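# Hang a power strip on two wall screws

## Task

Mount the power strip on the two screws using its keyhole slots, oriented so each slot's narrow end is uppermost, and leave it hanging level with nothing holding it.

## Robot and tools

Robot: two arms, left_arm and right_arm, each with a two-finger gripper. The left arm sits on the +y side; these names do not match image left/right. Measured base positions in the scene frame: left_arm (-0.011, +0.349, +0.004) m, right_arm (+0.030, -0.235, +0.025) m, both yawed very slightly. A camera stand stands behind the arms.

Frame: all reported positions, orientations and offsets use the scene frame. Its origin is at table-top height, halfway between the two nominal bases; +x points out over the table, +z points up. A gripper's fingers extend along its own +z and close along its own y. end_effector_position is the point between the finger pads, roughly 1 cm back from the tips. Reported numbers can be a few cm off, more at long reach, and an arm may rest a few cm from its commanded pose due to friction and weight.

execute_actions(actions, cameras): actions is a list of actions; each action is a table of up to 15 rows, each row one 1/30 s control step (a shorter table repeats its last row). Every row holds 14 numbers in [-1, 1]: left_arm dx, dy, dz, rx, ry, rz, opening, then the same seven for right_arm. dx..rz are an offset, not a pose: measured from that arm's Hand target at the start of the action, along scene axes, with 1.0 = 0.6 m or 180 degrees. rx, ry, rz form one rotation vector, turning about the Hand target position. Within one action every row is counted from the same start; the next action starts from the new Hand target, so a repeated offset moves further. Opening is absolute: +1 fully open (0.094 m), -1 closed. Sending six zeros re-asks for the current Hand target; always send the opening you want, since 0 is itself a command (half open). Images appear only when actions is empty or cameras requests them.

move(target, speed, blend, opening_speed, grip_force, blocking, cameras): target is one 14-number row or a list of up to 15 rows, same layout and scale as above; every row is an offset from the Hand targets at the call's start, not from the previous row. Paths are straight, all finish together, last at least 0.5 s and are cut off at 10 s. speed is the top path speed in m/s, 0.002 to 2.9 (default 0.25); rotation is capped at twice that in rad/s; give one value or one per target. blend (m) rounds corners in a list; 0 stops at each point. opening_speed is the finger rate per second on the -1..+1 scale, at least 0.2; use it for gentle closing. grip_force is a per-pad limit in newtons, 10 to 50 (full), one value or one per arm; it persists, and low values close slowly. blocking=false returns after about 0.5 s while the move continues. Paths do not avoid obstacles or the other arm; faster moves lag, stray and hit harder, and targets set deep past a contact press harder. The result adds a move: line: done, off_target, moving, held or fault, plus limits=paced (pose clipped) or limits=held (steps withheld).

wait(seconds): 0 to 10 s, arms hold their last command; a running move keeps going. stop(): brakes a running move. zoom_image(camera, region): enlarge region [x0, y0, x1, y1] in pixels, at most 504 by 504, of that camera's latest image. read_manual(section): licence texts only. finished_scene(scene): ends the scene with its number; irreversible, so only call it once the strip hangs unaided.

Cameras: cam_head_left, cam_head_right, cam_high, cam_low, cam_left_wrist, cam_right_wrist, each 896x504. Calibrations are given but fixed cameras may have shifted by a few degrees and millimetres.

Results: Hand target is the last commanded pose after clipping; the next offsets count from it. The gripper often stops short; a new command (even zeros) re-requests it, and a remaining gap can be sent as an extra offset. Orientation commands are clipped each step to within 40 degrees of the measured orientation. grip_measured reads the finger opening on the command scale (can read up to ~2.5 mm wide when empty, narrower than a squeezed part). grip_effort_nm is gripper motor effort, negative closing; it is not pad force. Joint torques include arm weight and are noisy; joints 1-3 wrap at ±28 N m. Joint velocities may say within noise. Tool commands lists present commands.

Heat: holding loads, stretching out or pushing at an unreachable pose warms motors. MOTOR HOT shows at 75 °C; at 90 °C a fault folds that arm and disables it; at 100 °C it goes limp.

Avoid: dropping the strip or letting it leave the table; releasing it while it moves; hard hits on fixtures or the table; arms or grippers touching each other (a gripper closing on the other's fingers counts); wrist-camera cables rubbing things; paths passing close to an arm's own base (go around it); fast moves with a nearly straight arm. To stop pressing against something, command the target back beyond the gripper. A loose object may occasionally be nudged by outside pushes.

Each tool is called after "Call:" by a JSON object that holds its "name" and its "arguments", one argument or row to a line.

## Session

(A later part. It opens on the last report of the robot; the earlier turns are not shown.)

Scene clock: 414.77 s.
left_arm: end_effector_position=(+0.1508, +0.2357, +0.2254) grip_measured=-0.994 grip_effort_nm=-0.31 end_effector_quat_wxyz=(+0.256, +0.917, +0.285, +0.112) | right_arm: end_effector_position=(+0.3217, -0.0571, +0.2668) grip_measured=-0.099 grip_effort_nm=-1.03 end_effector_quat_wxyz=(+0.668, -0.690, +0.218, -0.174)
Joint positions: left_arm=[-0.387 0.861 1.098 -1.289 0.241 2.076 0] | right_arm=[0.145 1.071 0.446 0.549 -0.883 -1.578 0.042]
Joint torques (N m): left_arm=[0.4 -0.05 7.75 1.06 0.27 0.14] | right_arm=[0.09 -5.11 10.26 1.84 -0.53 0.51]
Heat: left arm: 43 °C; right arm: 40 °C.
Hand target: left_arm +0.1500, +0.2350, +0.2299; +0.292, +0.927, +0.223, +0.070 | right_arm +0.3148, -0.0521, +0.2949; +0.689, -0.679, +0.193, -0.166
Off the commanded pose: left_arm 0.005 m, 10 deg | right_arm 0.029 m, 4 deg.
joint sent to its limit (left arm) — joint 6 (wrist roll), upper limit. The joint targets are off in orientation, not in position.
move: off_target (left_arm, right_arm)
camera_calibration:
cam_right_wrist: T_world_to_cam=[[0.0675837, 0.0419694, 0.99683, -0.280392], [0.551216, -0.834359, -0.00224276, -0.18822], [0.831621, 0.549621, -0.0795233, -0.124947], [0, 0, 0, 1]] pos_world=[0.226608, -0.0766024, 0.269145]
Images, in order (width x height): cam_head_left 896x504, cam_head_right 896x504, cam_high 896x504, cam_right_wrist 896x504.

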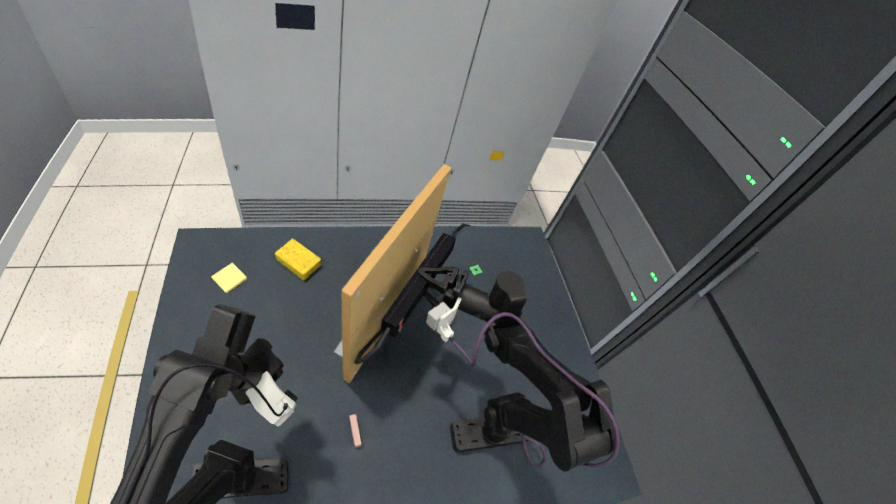

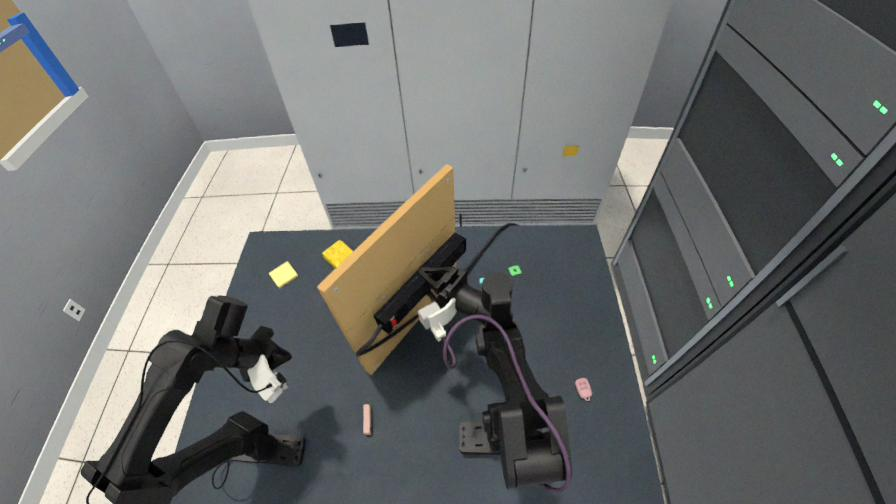

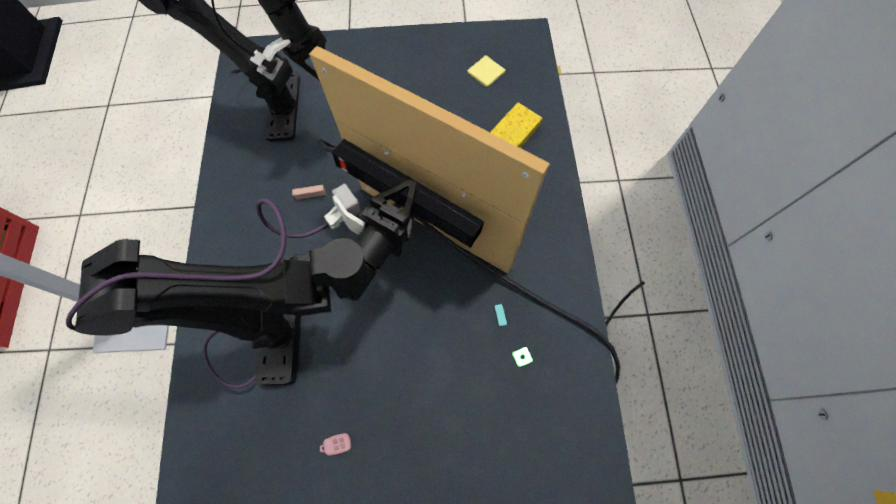

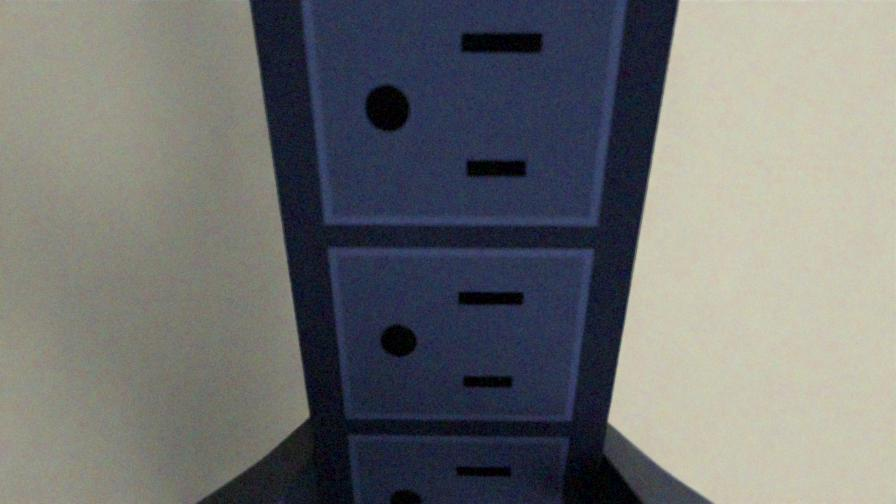

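Call:
{"name": "zoom_image", "arguments": {
  "camera": "cam_high",
  "region": [320, 110, 540, 280]
}}

Call:
{"name": "zoom_image", "arguments": {
  "camera": "cam_head_right",
  "region": [340, 210, 500, 370]
}}

Call:
{"name": "zoom_image", "arguments": {
  "camera": "cam_head_left",
  "region": [340, 210, 490, 370]
}}

Scaled by 2.291 from the camera's 896x504 image, which has a finer 1280x720 frame.

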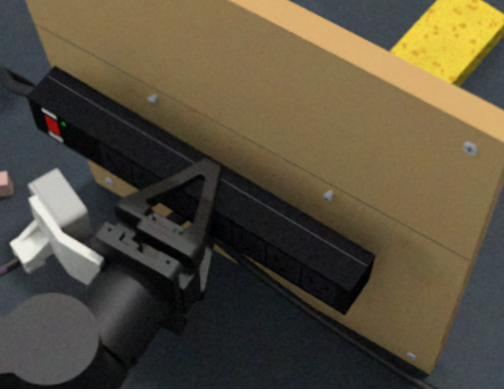

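Scaled by 3.150 from the camera's 896x504 image, which has a finer 1280x720 frame.

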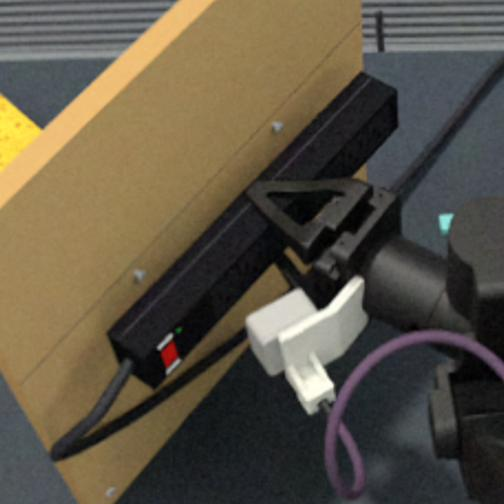

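Scaled by 3.150 from the camera's 896x504 image, which has a finer 1280x720 frame.

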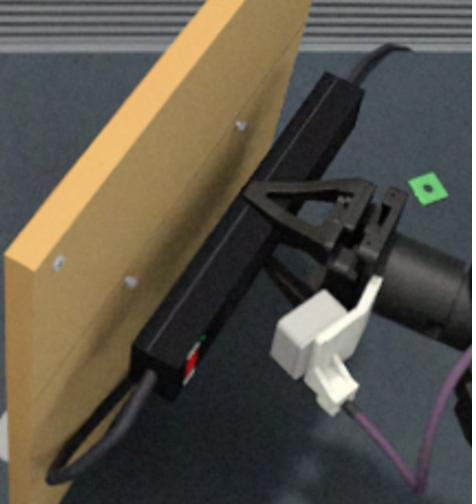

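Call:
{"name": "zoom_image", "arguments": {
  "camera": "cam_head_right",
  "region": [360, 280, 420, 340]
}}

Call:
{"name": "zoom_image", "arguments": {
  "camera": "cam_head_right",
  "region": [415, 220, 475, 280]
}}

Call:
{"name": "zoom_image", "arguments": {
  "camera": "cam_head_left",
  "region": [370, 280, 430, 340]
}}

Call:
{"name": "zoom_image", "arguments": {
  "camera": "cam_head_left",
  "region": [405, 220, 465, 280]
}}

Scaled by 8.400 from the camera's 896x504 image, which has a finer 1280x720 frame.

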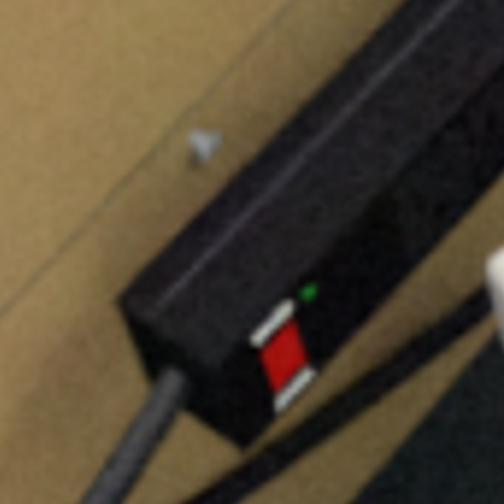

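Scaled by 8.400 from the camera's 896x504 image, which has a finer 1280x720 frame.

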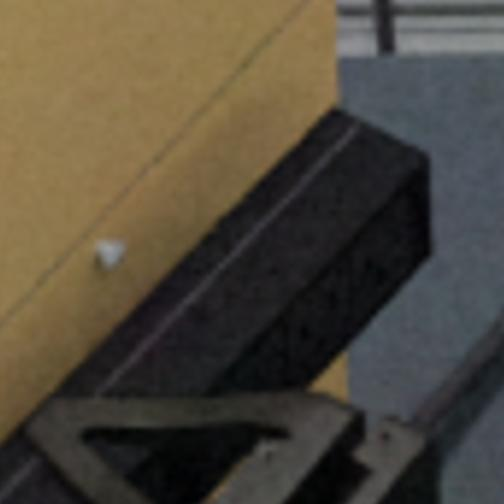

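Scaled by 8.400 from the camera's 896x504 image, which has a finer 1280x720 frame.

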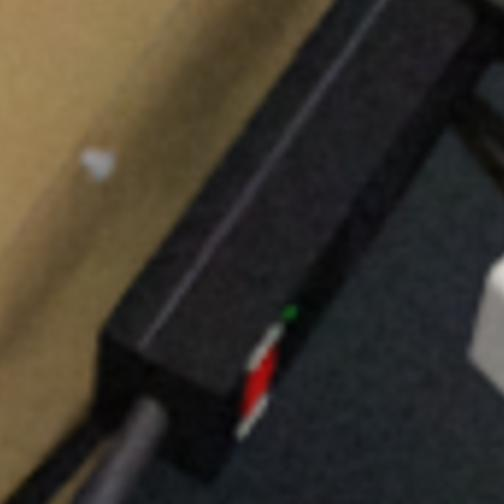

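Scaled by 8.400 from the camera's 896x504 image, which has a finer 1280x720 frame.

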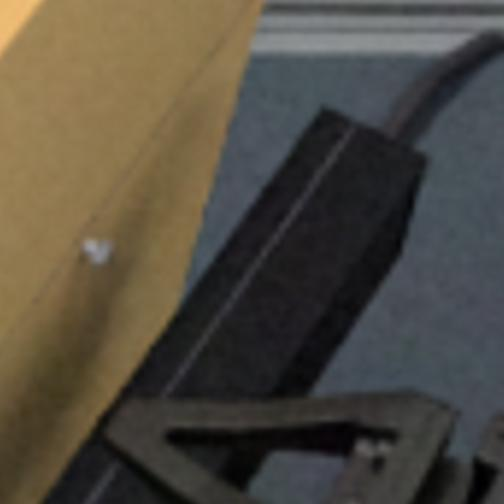

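Call:
{"name": "zoom_image", "arguments": {
  "camera": "cam_high",
  "region": [325, 120, 405, 180]
}}

Call:
{"name": "zoom_image", "arguments": {
  "camera": "cam_high",
  "region": [430, 180, 510, 240]
}}

Scaled by 6.300 from the camera's 896x504 image, which has a finer 1280x720 frame.

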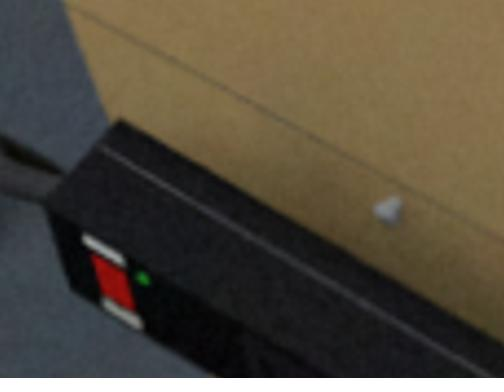

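Scaled by 6.300 from the camera's 896x504 image, which has a finer 1280x720 frame.

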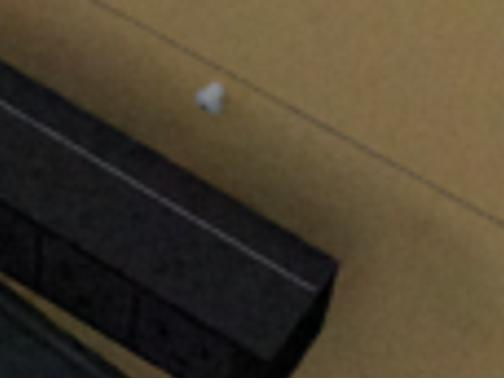

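Call:
{"name": "move", "arguments": {
  "target": [0, 0, 0, 0, 0, 0, -1, 0.0189, 0.0275, -0.0133, -0.01005, -0.01466, 0.0039, -0.5],
  "speed": 0.06,
  "cameras": ["cam_head_left", "cam_head_right", "cam_high"]
}}

Scene clock: 430.77 s.
left_arm: end_effector_position=(+0.1508, +0.2357, +0.2254) grip_measured=-0.994 grip_effort_nm=-0.30 end_effector_quat_wxyz=(+0.256, +0.917, +0.285, +0.112) | right_arm: end_effector_position=(+0.3272, -0.0439, +0.2618) grip_measured=-0.099 grip_effort_nm=-1.03 end_effector_quat_wxyz=(+0.662, -0.701, +0.194, -0.183)
Joint positions: left_arm=[-0.387 0.861 1.098 -1.289 0.241 2.076 0] | right_arm=[0.194 1.132 0.466 0.579 -0.854 -1.637 0.042]
Joint torques (N m): left_arm=[0.4 -0.05 7.75 1.07 0.27 0.14] | right_arm=[1.32 -3.06 10.02 2.26 -0.37 0.47]
Heat: left arm: 43 °C; right arm: 43 °C.
Hand target: left_arm +0.1500, +0.2350, +0.2299; +0.292, +0.927, +0.223, +0.070 | right_arm +0.3261, -0.0356, +0.2869; +0.683, -0.687, +0.170, -0.180
Off the commanded pose: left_arm 0.005 m, 10 deg | right_arm 0.026 m, 4 deg.
joint sent to its limit (left arm) — joint 6 (wrist roll), upper limit. The joint targets are off in orientation, not in position.
move: off_target (left_arm, right_arm)
Images, in order (width x height): cam_head_left 896x504, cam_head_right 896x504, cam_high 896x504.

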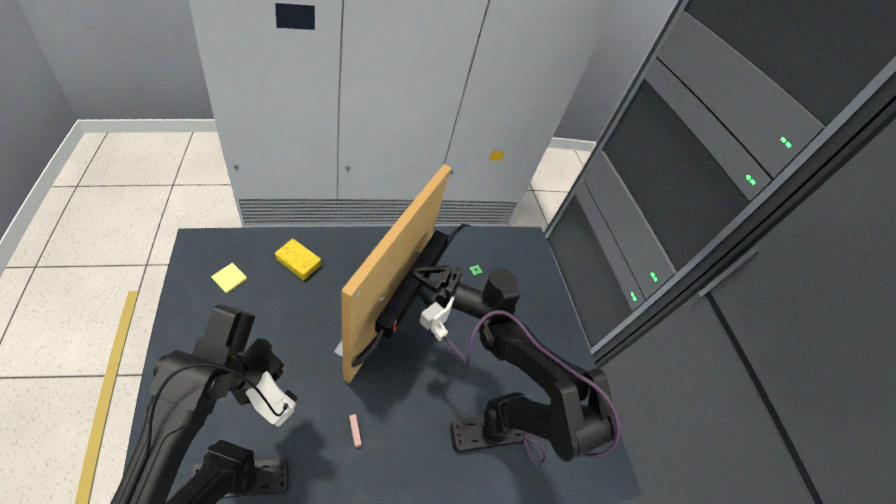

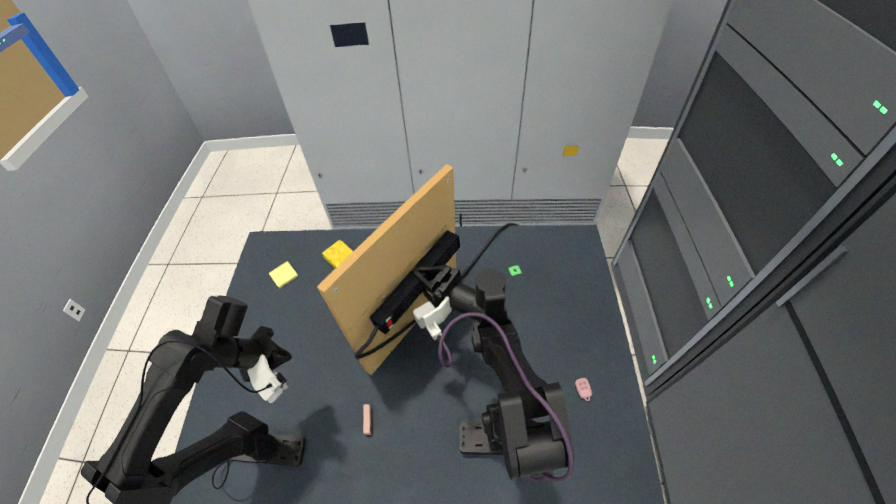

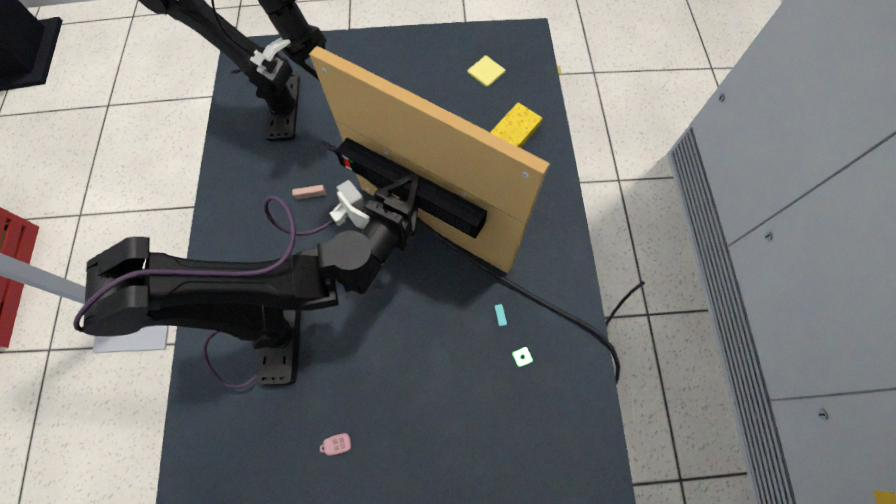

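Call:
{"name": "zoom_image", "arguments": {
  "camera": "cam_head_right",
  "region": [360, 230, 470, 340]
}}

Call:
{"name": "zoom_image", "arguments": {
  "camera": "cam_high",
  "region": [325, 125, 505, 245]
}}

Call:
{"name": "zoom_image", "arguments": {
  "camera": "cam_head_left",
  "region": [360, 225, 470, 345]
}}

Scaled by 4.582 from the camera's 896x504 image, which has a finer 1280x720 frame.

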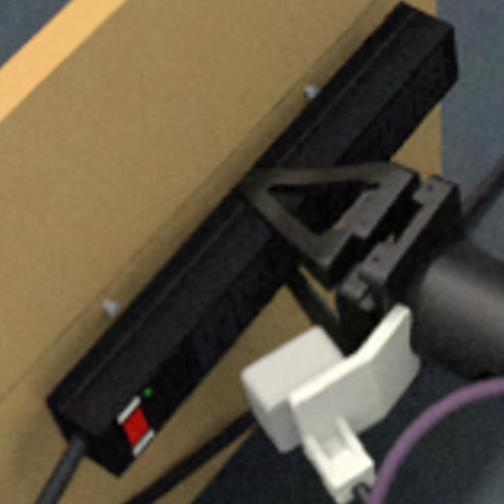

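Scaled by 2.800 from the camera's 896x504 image, which has a finer 1280x720 frame.

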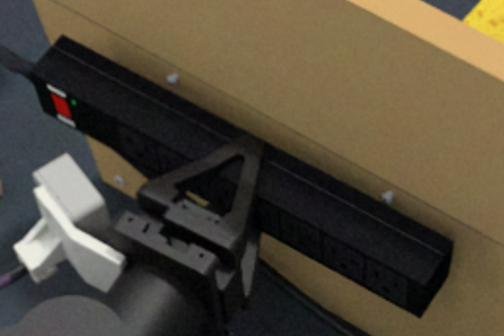

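Scaled by 4.200 from the camera's 896x504 image, which has a finer 1280x720 frame.

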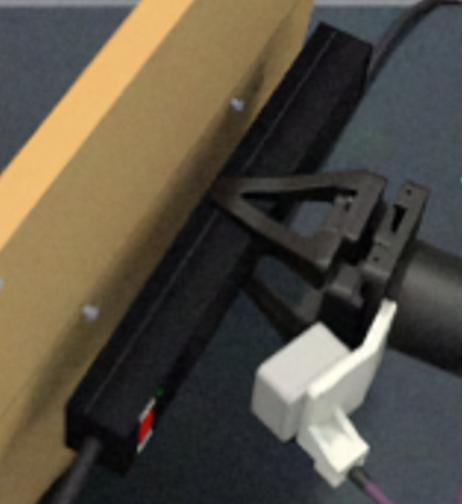

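Call:
{"name": "move", "arguments": {
  "target": [0, 0, 0, 0, 0, 0, -1, 0.0125, 0.0076, 0.0033, 0, 0, -0.0033, -0.5],
  "speed": 0.05,
  "cameras": []
}}

Scene clock: 435.00 s.
left_arm: end_effector_position=(+0.1508, +0.2357, +0.2254) grip_measured=-0.994 grip_effort_nm=-0.30 end_effector_quat_wxyz=(+0.256, +0.917, +0.285, +0.112) | right_arm: end_effector_position=(+0.3340, -0.0394, +0.2632) grip_measured=-0.099 grip_effort_nm=-1.03 end_effector_quat_wxyz=(+0.660, -0.701, +0.196, -0.186)
Joint positions: left_arm=[-0.387 0.861 1.098 -1.289 0.241 2.076 0] | right_arm=[0.213 1.162 0.491 0.583 -0.828 -1.639 0.042]
Joint torques (N m): left_arm=[0.4 -0.06 7.75 1.07 0.27 0.14] | right_arm=[1.17 -3.1 10.13 2.25 -0.3 0.48]
Heat: left arm: 43 °C; right arm: 42 °C.
Hand target: left_arm +0.1500, +0.2350, +0.2299; +0.292, +0.927, +0.223, +0.070 | right_arm +0.3337, -0.0311, +0.2889; +0.682, -0.686, +0.174, -0.184
Off the commanded pose: left_arm 0.005 m, 10 deg | right_arm 0.027 m, 4 deg.
joint sent to its limit (left arm) — joint 6 (wrist roll), upper limit. The joint targets are off in orientation, not in position.
move: off_target (left_arm, right_arm)
No camera images: "cameras" was empty.

Call:
{"name": "move", "arguments": {
  "target": [0, 0, 0, 0, 0, 0, -1, 0.0113, 0.0165, 0, 0, 0, 0, -0.5],
  "speed": 0.04,
  "cameras": []
}}

Scene clock: 436.90 s.
left_arm: end_effector_position=(+0.1508, +0.2357, +0.2254) grip_measured=-0.994 grip_effort_nm=-0.30 end_effector_quat_wxyz=(+0.256, +0.917, +0.285, +0.112) | right_arm: end_effector_position=(+0.3386, -0.0300, +0.2621) grip_measured=-0.099 grip_effort_nm=-1.03 end_effector_quat_wxyz=(+0.659, -0.703, +0.194, -0.183)
Joint positions: left_arm=[-0.387 0.861 1.098 -1.289 0.241 2.076 0] | right_arm=[0.247 1.2 0.512 0.595 -0.801 -1.64 0.042]
Joint torques (N m): left_arm=[0.4 -0.05 7.75 1.07 0.27 0.15] | right_arm=[1.55 -2.97 10.15 2.32 -0.25 0.5]
Heat: left arm: 43 °C; right arm: 42 °C.
Hand target: left_arm +0.1500, +0.2350, +0.2299; +0.292, +0.927, +0.223, +0.070 | right_arm +0.3404, -0.0212, +0.2890; +0.682, -0.686, +0.174, -0.184
Off the commanded pose: left_arm 0.005 m, 10 deg | right_arm 0.028 m, 4 deg.
joint sent to its limit (left arm) — joint 6 (wrist roll), upper limit. The joint targets are off in orientation, not in position.
move: off_target (left_arm, right_arm)
No camera images: "cameras" was empty.

Call:
{"name": "move", "arguments": {
  "target": [0, 0, 0, 0, 0, 0, -1, 0.0065, 0.0036, 0, 0, 0, 0, -0.5],
  "speed": 0.04,
  "cameras": ["cam_head_left", "cam_head_right", "cam_high"]
}}

Scene clock: 438.27 s.
left_arm: end_effector_position=(+0.1508, +0.2357, +0.2254) grip_measured=-0.994 grip_effort_nm=-0.30 end_effector_quat_wxyz=(+0.256, +0.917, +0.285, +0.112) | right_arm: end_effector_position=(+0.3394, -0.0298, +0.2617) grip_measured=-0.099 grip_effort_nm=-1.03 end_effector_quat_wxyz=(+0.659, -0.703, +0.193, -0.184)
Joint positions: left_arm=[-0.387 0.861 1.098 -1.289 0.241 2.076 0] | right_arm=[0.247 1.206 0.512 0.603 -0.801 -1.64 0.042]
Joint torques (N m): left_arm=[0.4 -0.06 7.73 1.06 0.27 0.15] | right_arm=[2.06 -2.13 11.26 2.31 -0.22 0.51]
Heat: left arm: 43 °C; right arm: 42 °C.
Hand target: left_arm +0.1500, +0.2350, +0.2299; +0.292, +0.927, +0.223, +0.070 | right_arm +0.3443, -0.0191, +0.2890; +0.682, -0.686, +0.174, -0.184
Off the commanded pose: left_arm 0.005 m, 10 deg | right_arm 0.030 m, 4 deg.
joint sent to its limit (left arm) — joint 6 (wrist roll), upper limit. The joint targets are off in orientation, not in position.
move: off_target (left_arm, right_arm)
Images, in order (width x height): cam_head_left 896x504, cam_head_right 896x504, cam_high 896x504.

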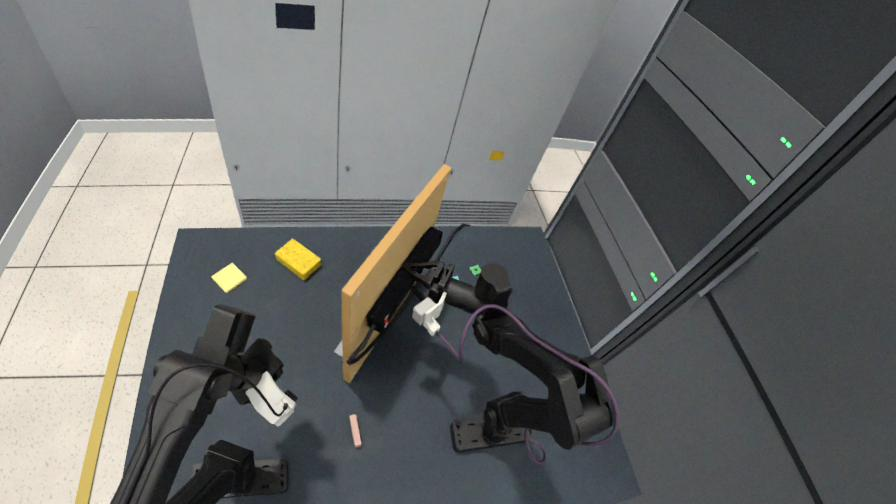

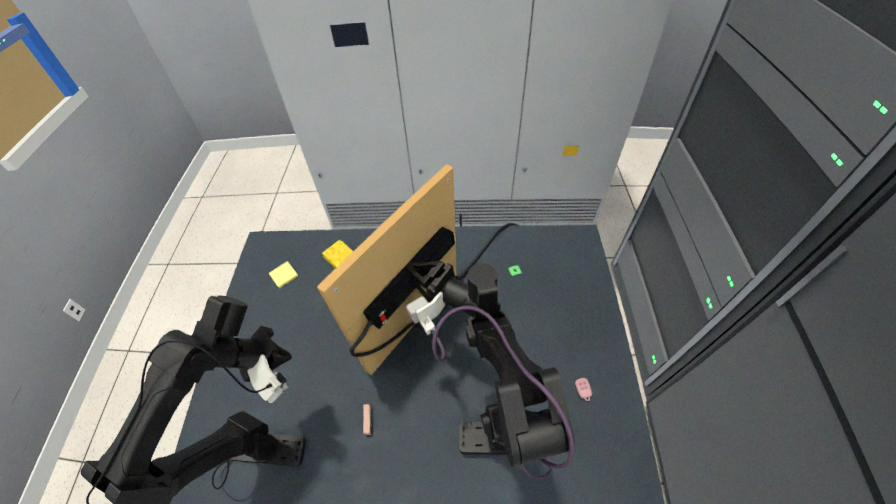

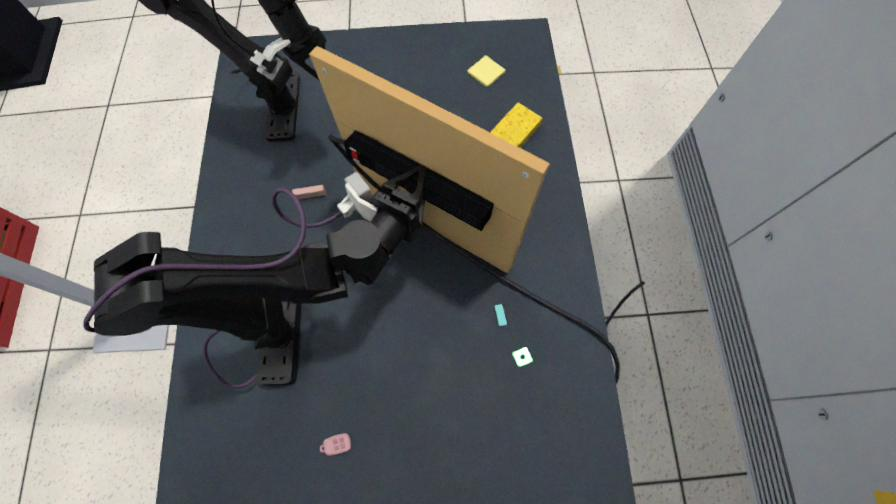

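Call:
{"name": "zoom_image", "arguments": {
  "camera": "cam_high",
  "region": [325, 115, 505, 235]
}}

Call:
{"name": "zoom_image", "arguments": {
  "camera": "cam_head_right",
  "region": [355, 220, 465, 330]
}}

Call:
{"name": "zoom_image", "arguments": {
  "camera": "cam_head_left",
  "region": [355, 220, 465, 340]
}}

Scaled by 2.800 from the camera's 896x504 image, which has a finer 1280x720 frame.

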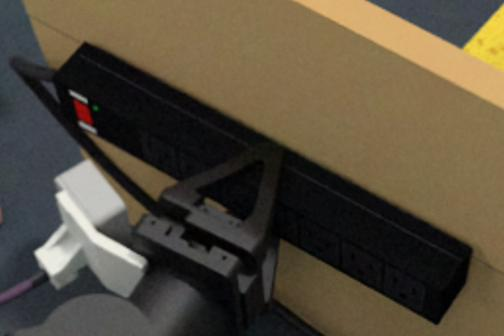

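Scaled by 4.582 from the camera's 896x504 image, which has a finer 1280x720 frame.

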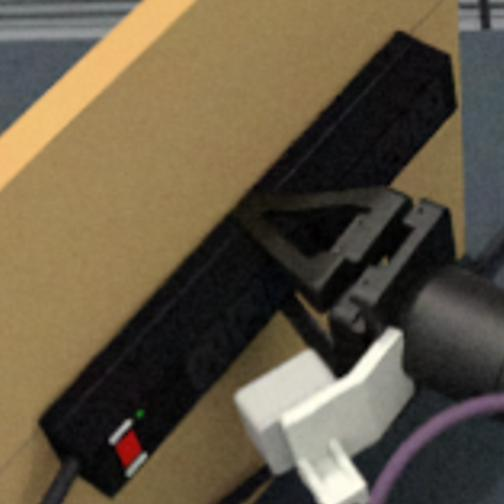

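Scaled by 4.200 from the camera's 896x504 image, which has a finer 1280x720 frame.

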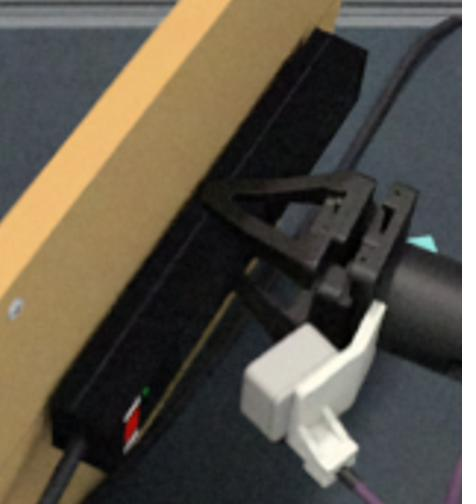

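Call:
{"name": "zoom_image", "arguments": {
  "camera": "cam_head_right",
  "region": [350, 290, 400, 340]
}}

Call:
{"name": "zoom_image", "arguments": {
  "camera": "cam_head_right",
  "region": [420, 205, 470, 255]
}}

Call:
{"name": "zoom_image", "arguments": {
  "camera": "cam_high",
  "region": [325, 110, 385, 160]
}}

Call:
{"name": "zoom_image", "arguments": {
  "camera": "cam_high",
  "region": [460, 180, 540, 240]
}}

Scaled by 10.080 from the camera's 896x504 image, which has a finer 1280x720 frame.

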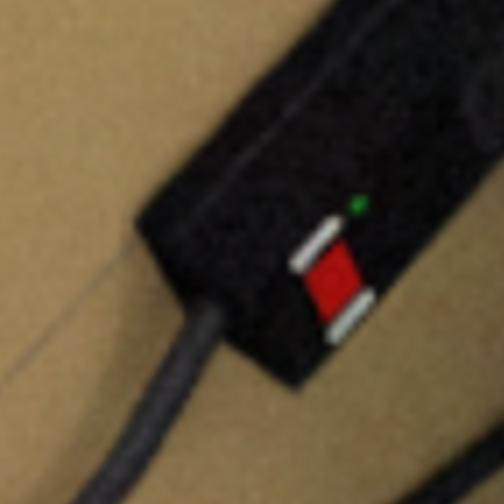

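Scaled by 10.080 from the camera's 896x504 image, which has a finer 1280x720 frame.

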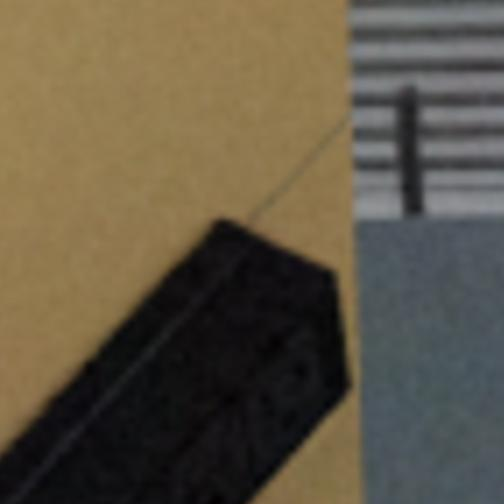

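Scaled by 8.400 from the camera's 896x504 image, which has a finer 1280x720 frame.

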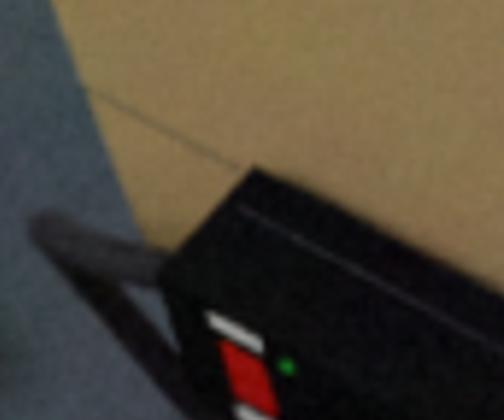

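Scaled by 6.300 from the camera's 896x504 image, which has a finer 1280x720 frame.

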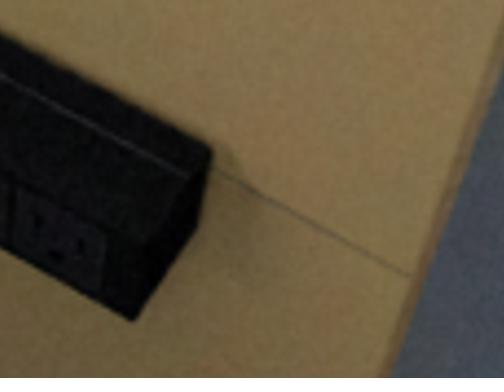

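Call:
{"name": "move", "arguments": {
  "target": [0, 0, 0, 0, 0, 0, -1, -0.0019, -0.0027, -0.0133, 0, 0, 0, -0.5],
  "speed": 0.02,
  "cameras": []
}}

Scene clock: 443.70 s.
left_arm: end_effector_position=(+0.1508, +0.2357, +0.2254) grip_measured=-0.994 grip_effort_nm=-0.30 end_effector_quat_wxyz=(+0.256, +0.917, +0.285, +0.112) | right_arm: end_effector_position=(+0.3397, -0.0298, +0.2618) grip_measured=-0.099 grip_effort_nm=-1.03 end_effector_quat_wxyz=(+0.662, -0.702, +0.189, -0.182)
Joint positions: left_arm=[-0.387 0.861 1.098 -1.289 0.241 2.076 0] | right_arm=[0.242 1.217 0.512 0.62 -0.816 -1.637 0.042]
Joint torques (N m): left_arm=[0.39 -0.06 7.75 1.07 0.27 0.14] | right_arm=[1.87 -1.87 8.98 2.58 -0.09 0.45]
Heat: left arm: 43 °C; right arm: 43 °C.
Hand target: left_arm +0.1500, +0.2350, +0.2299; +0.292, +0.927, +0.223, +0.070 | right_arm +0.3432, -0.0207, +0.2810; +0.682, -0.686, +0.174, -0.184
Off the commanded pose: left_arm 0.005 m, 10 deg | right_arm 0.022 m, 3 deg.
joint sent to its limit (left arm) — joint 6 (wrist roll), upper limit. The joint targets are off in orientation, not in position.
move: off_target (left_arm, right_arm)
No camera images: "cameras" was empty.

Call:
{"name": "move", "arguments": {
  "target": [0, 0, 0, 0, 0, 0, -1, 0, 0, -0.0083, 0, 0, 0, -0.5],
  "speed": 0.02,
  "cameras": []
}}

Scene clock: 445.67 s.
left_arm: end_effector_position=(+0.1508, +0.2357, +0.2254) grip_measured=-0.994 grip_effort_nm=-0.30 end_effector_quat_wxyz=(+0.256, +0.917, +0.285, +0.112) | right_arm: end_effector_position=(+0.3398, -0.0297, +0.2618) grip_measured=-0.099 grip_effort_nm=-1.03 end_effector_quat_wxyz=(+0.665, -0.701, +0.185, -0.179)
Joint positions: left_arm=[-0.387 0.861 1.098 -1.289 0.241 2.076 0] | right_arm=[0.236 1.227 0.512 0.637 -0.833 -1.633 0.042]
Joint torques (N m): left_arm=[0.39 -0.06 7.75 1.06 0.27 0.14] | right_arm=[2.37 -1.62 7.77 2.62 0.08 0.47]
Heat: left arm: 43 °C; right arm: 42 °C.
Hand target: left_arm +0.1500, +0.2350, +0.2299; +0.292, +0.927, +0.223, +0.070 | right_arm +0.3432, -0.0207, +0.2760; +0.682, -0.686, +0.174, -0.184
Off the commanded pose: left_arm 0.005 m, 10 deg | right_arm 0.017 m, 3 deg.
joint sent to its limit (left arm) — joint 6 (wrist roll), upper limit. The joint targets are off in orientation, not in position.
move: off_target (left_arm, right_arm)
No camera images: "cameras" was empty.

Call:
{"name": "move", "arguments": {
  "target": [0, 0, 0, 0, 0, 0, -1, 0, 0, -0.005, 0, 0, -0.0083, -0.5],
  "speed": 0.02,
  "cameras": []
}}

Scene clock: 447.87 s.
left_arm: end_effector_position=(+0.1508, +0.2357, +0.2254) grip_measured=-0.994 grip_effort_nm=-0.30 end_effector_quat_wxyz=(+0.256, +0.917, +0.285, +0.112) | right_arm: end_effector_position=(+0.3397, -0.0299, +0.2616) grip_measured=-0.099 grip_effort_nm=-1.03 end_effector_quat_wxyz=(+0.667, -0.698, +0.187, -0.184)
Joint positions: left_arm=[-0.387 0.861 1.098 -1.289 0.241 2.076 0] | right_arm=[0.241 1.227 0.499 0.665 -0.819 -1.624 0.042]
Joint torques (N m): left_arm=[0.39 -0.06 7.75 1.06 0.27 0.14] | right_arm=[3.3 -2.18 7.2 2.49 0.32 0.4]
Heat: left arm: 43 °C; right arm: 42 °C.
Hand target: left_arm +0.1500, +0.2350, +0.2299; +0.292, +0.927, +0.223, +0.070 | right_arm +0.3431, -0.0206, +0.2731; +0.680, -0.684, +0.183, -0.193
Off the commanded pose: left_arm 0.005 m, 10 deg | right_arm 0.015 m, 2 deg.
joint sent to its limit (left arm) — joint 6 (wrist roll), upper limit. The joint targets are off in orientation, not in position.
move: off_target (left_arm, right_arm)
No camera images: "cameras" was empty.

Call:
{"name": "wait", "arguments": {
  "seconds": 0.1,
  "cameras": ["cam_head_left", "cam_head_right", "cam_high", "cam_low"]
}}

Call:
{"name": "zoom_image", "arguments": {
  "camera": "cam_high",
  "region": [325, 110, 505, 230]
}}

Call:
{"name": "zoom_image", "arguments": {
  "camera": "cam_head_left",
  "region": [355, 215, 465, 345]
}}

Call:
{"name": "zoom_image", "arguments": {
  "camera": "cam_head_right",
  "region": [345, 210, 465, 340]
}}

Scene clock: 449.23 s.
left_arm: end_effector_position=(+0.1508, +0.2357, +0.2254) grip_measured=-0.994 grip_effort_nm=-0.30 end_effector_quat_wxyz=(+0.256, +0.917, +0.285, +0.112) | right_arm: end_effector_position=(+0.3397, -0.0299, +0.2616) grip_measured=-0.099 grip_effort_nm=-1.03 end_effector_quat_wxyz=(+0.667, -0.698, +0.187, -0.184)
Joint positions: left_arm=[-0.387 0.861 1.098 -1.289 0.241 2.076 0] | right_arm=[0.241 1.227 0.499 0.665 -0.819 -1.624 0.042]
Joint torques (N m): left_arm=[0.4 -0.06 7.75 1.07 0.27 0.14] | right_arm=[3.3 -2.36 7.27 2.48 0.33 0.34]
Heat: left arm: 43 °C; right arm: 42 °C.
Hand target: left_arm +0.1500, +0.2350, +0.2299; +0.292, +0.927, +0.223, +0.070 | right_arm +0.3431, -0.0206, +0.2731; +0.680, -0.684, +0.183, -0.192
Tool commands: left_gripper/opening=-1.0 right_gripper/opening=-0.5
Off the commanded pose: left_arm 0.005 m, 10 deg | right_arm 0.015 m, 2 deg.
wait: 0.10 s; at rest from the start
Images, in order (width x height): cam_head_left 896x504, cam_head_right 896x504, cam_high 896x504, cam_low 896x504.

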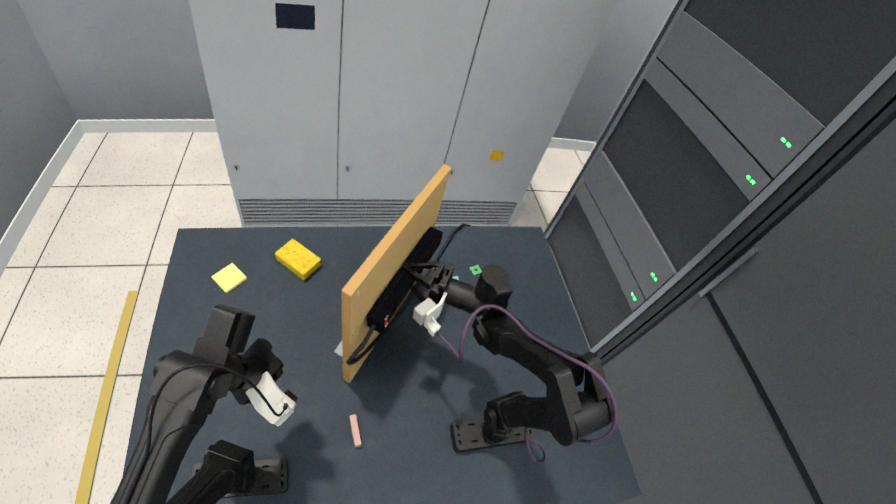

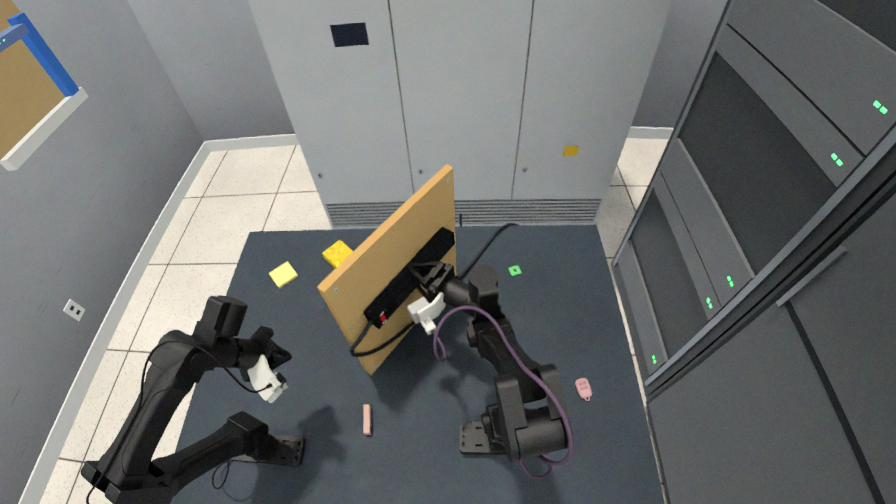

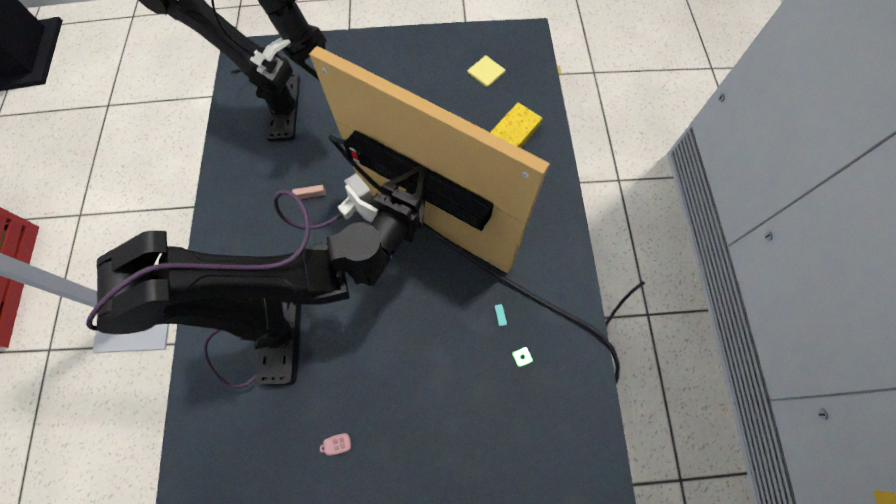

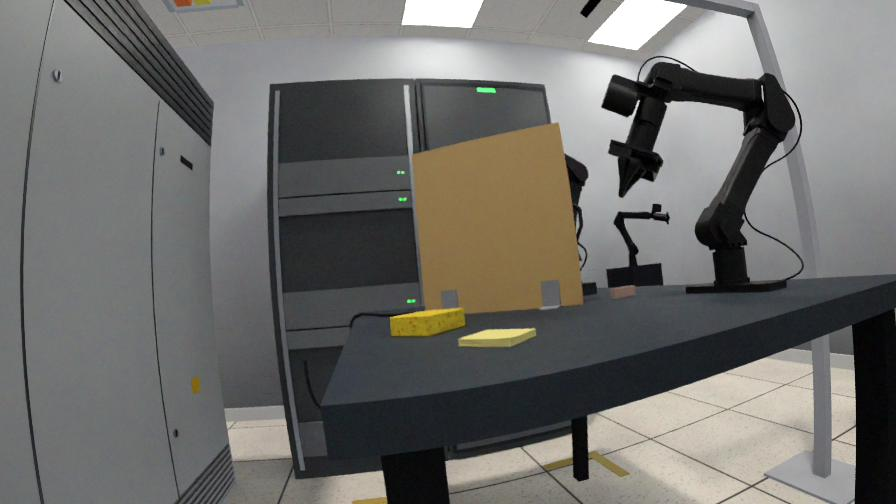

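Scaled by 2.800 from the camera's 896x504 image, which has a finer 1280x720 frame.

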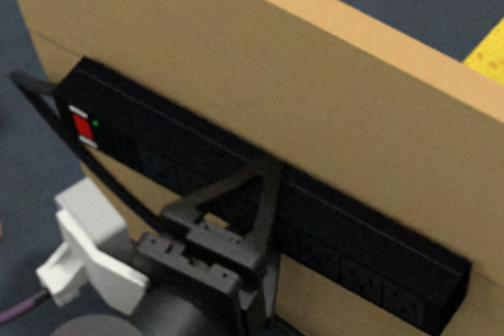

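Scaled by 3.877 from the camera's 896x504 image, which has a finer 1280x720 frame.

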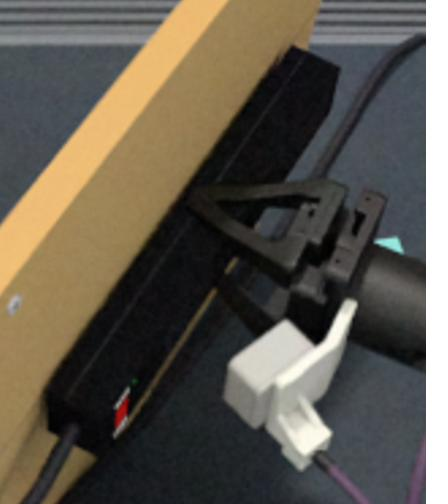

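Scaled by 3.877 from the camera's 896x504 image, which has a finer 1280x720 frame.

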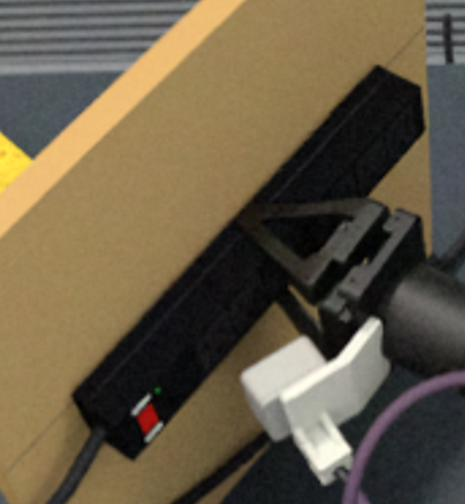

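Call:
{"name": "zoom_image", "arguments": {
  "camera": "cam_head_right",
  "region": [350, 290, 400, 340]
}}

Call:
{"name": "zoom_image", "arguments": {
  "camera": "cam_head_right",
  "region": [420, 205, 470, 255]
}}

Call:
{"name": "zoom_image", "arguments": {
  "camera": "cam_high",
  "region": [325, 110, 385, 160]
}}

Call:
{"name": "zoom_image", "arguments": {
  "camera": "cam_high",
  "region": [470, 180, 530, 230]
}}

Scaled by 10.080 from the camera's 896x504 image, which has a finer 1280x720 frame.

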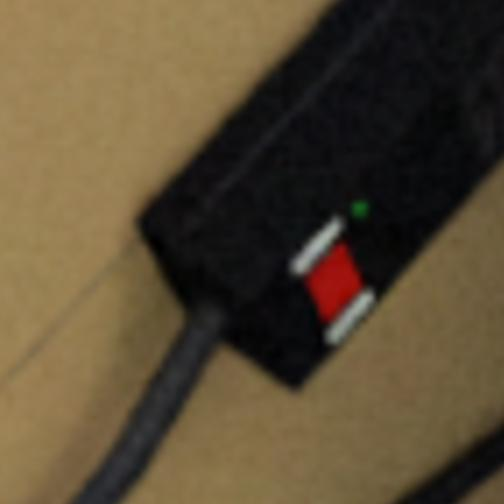

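Scaled by 10.080 from the camera's 896x504 image, which has a finer 1280x720 frame.

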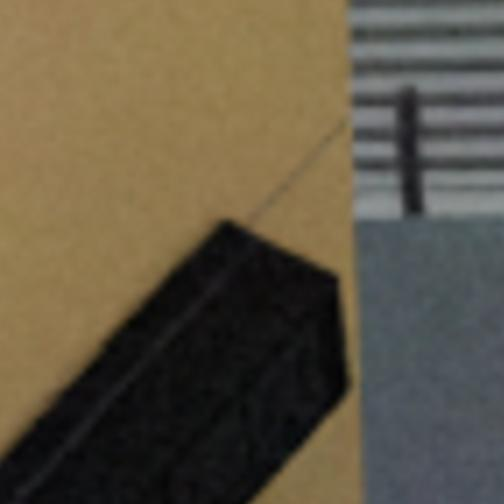

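Scaled by 8.400 from the camera's 896x504 image, which has a finer 1280x720 frame.

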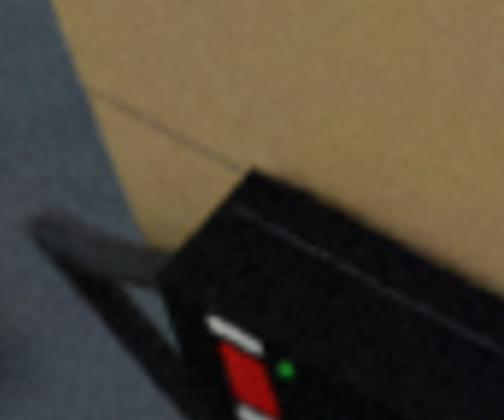

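Scaled by 8.400 from the camera's 896x504 image, which has a finer 1280x720 frame.

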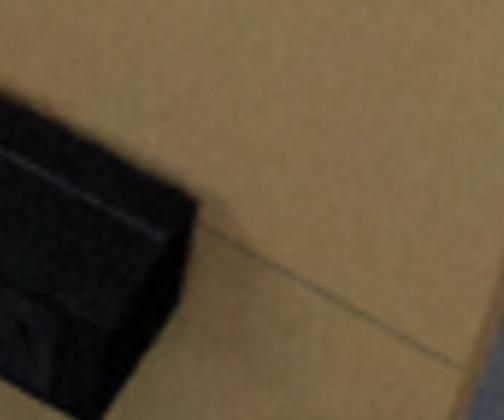

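Call:
{"name": "move", "arguments": {
  "target": [0, 0, 0, 0, 0, 0, -1, -0.0039, -0.0115, 0, 0, 0, 0, -0.5],
  "speed": 0.04,
  "cameras": []
}}

Scene clock: 452.80 s.
left_arm: end_effector_position=(+0.1508, +0.2357, +0.2254) grip_measured=-0.994 grip_effort_nm=-0.30 end_effector_quat_wxyz=(+0.256, +0.917, +0.285, +0.112) | right_arm: end_effector_position=(+0.3396, -0.0301, +0.2614) grip_measured=-0.099 grip_effort_nm=-1.03 end_effector_quat_wxyz=(+0.667, -0.697, +0.187, -0.184)
Joint positions: left_arm=[-0.387 0.861 1.098 -1.289 0.241 2.076 0] | right_arm=[0.24 1.227 0.496 0.67 -0.818 -1.623 0.042]
Joint torques (N m): left_arm=[0.4 -0.05 7.75 1.07 0.27 0.15] | right_arm=[1.11 -3.49 6.39 2.39 0.09 0.37]
Heat: left arm: 43 °C; right arm: 41 °C.
Hand target: left_arm +0.1500, +0.2350, +0.2299; +0.292, +0.927, +0.223, +0.070 | right_arm +0.3408, -0.0276, +0.2730; +0.680, -0.684, +0.183, -0.193
Off the commanded pose: left_arm 0.005 m, 10 deg | right_arm 0.012 m, 2 deg.
joint sent to its limit (left arm) — joint 6 (wrist roll), upper limit. The joint targets are off in orientation, not in position.
move: off_target (left_arm, right_arm)
No camera images: "cameras" was empty.

Call:
{"name": "move", "arguments": {
  "target": [0, 0, 0, 0, 0, 0, -1, -0.0075, -0.0110, -0.005, 0, 0, 0, -0.5],
  "speed": 0.04,
  "cameras": []
}}

Scene clock: 454.03 s.
left_arm: end_effector_position=(+0.1508, +0.2357, +0.2254) grip_measured=-0.994 grip_effort_nm=-0.31 end_effector_quat_wxyz=(+0.256, +0.917, +0.285, +0.112) | right_arm: end_effector_position=(+0.3417, -0.0350, +0.2586) grip_measured=-0.099 grip_effort_nm=-1.03 end_effector_quat_wxyz=(+0.665, -0.695, +0.190, -0.196)
Joint positions: left_arm=[-0.387 0.861 1.098 -1.289 0.241 2.076 0] | right_arm=[0.229 1.227 0.481 0.689 -0.808 -1.631 0.042]
Joint torques (N m): left_arm=[0.39 -0.05 7.73 1.07 0.27 0.14] | right_arm=[0.09 -5.45 5.6 2.23 -0.25 0.44]
Heat: left arm: 43 °C; right arm: 41 °C.
Hand target: left_arm +0.1500, +0.2350, +0.2299; +0.292, +0.927, +0.223, +0.070 | right_arm +0.3363, -0.0342, +0.2700; +0.680, -0.684, +0.183, -0.193
Off the commanded pose: left_arm 0.005 m, 10 deg | right_arm 0.013 m, 2 deg.
joint sent to its limit (left arm) — joint 6 (wrist roll), upper limit. The joint targets are off in orientation, not in position.
move: off_target (left_arm, right_arm)
No camera images: "cameras" was empty.


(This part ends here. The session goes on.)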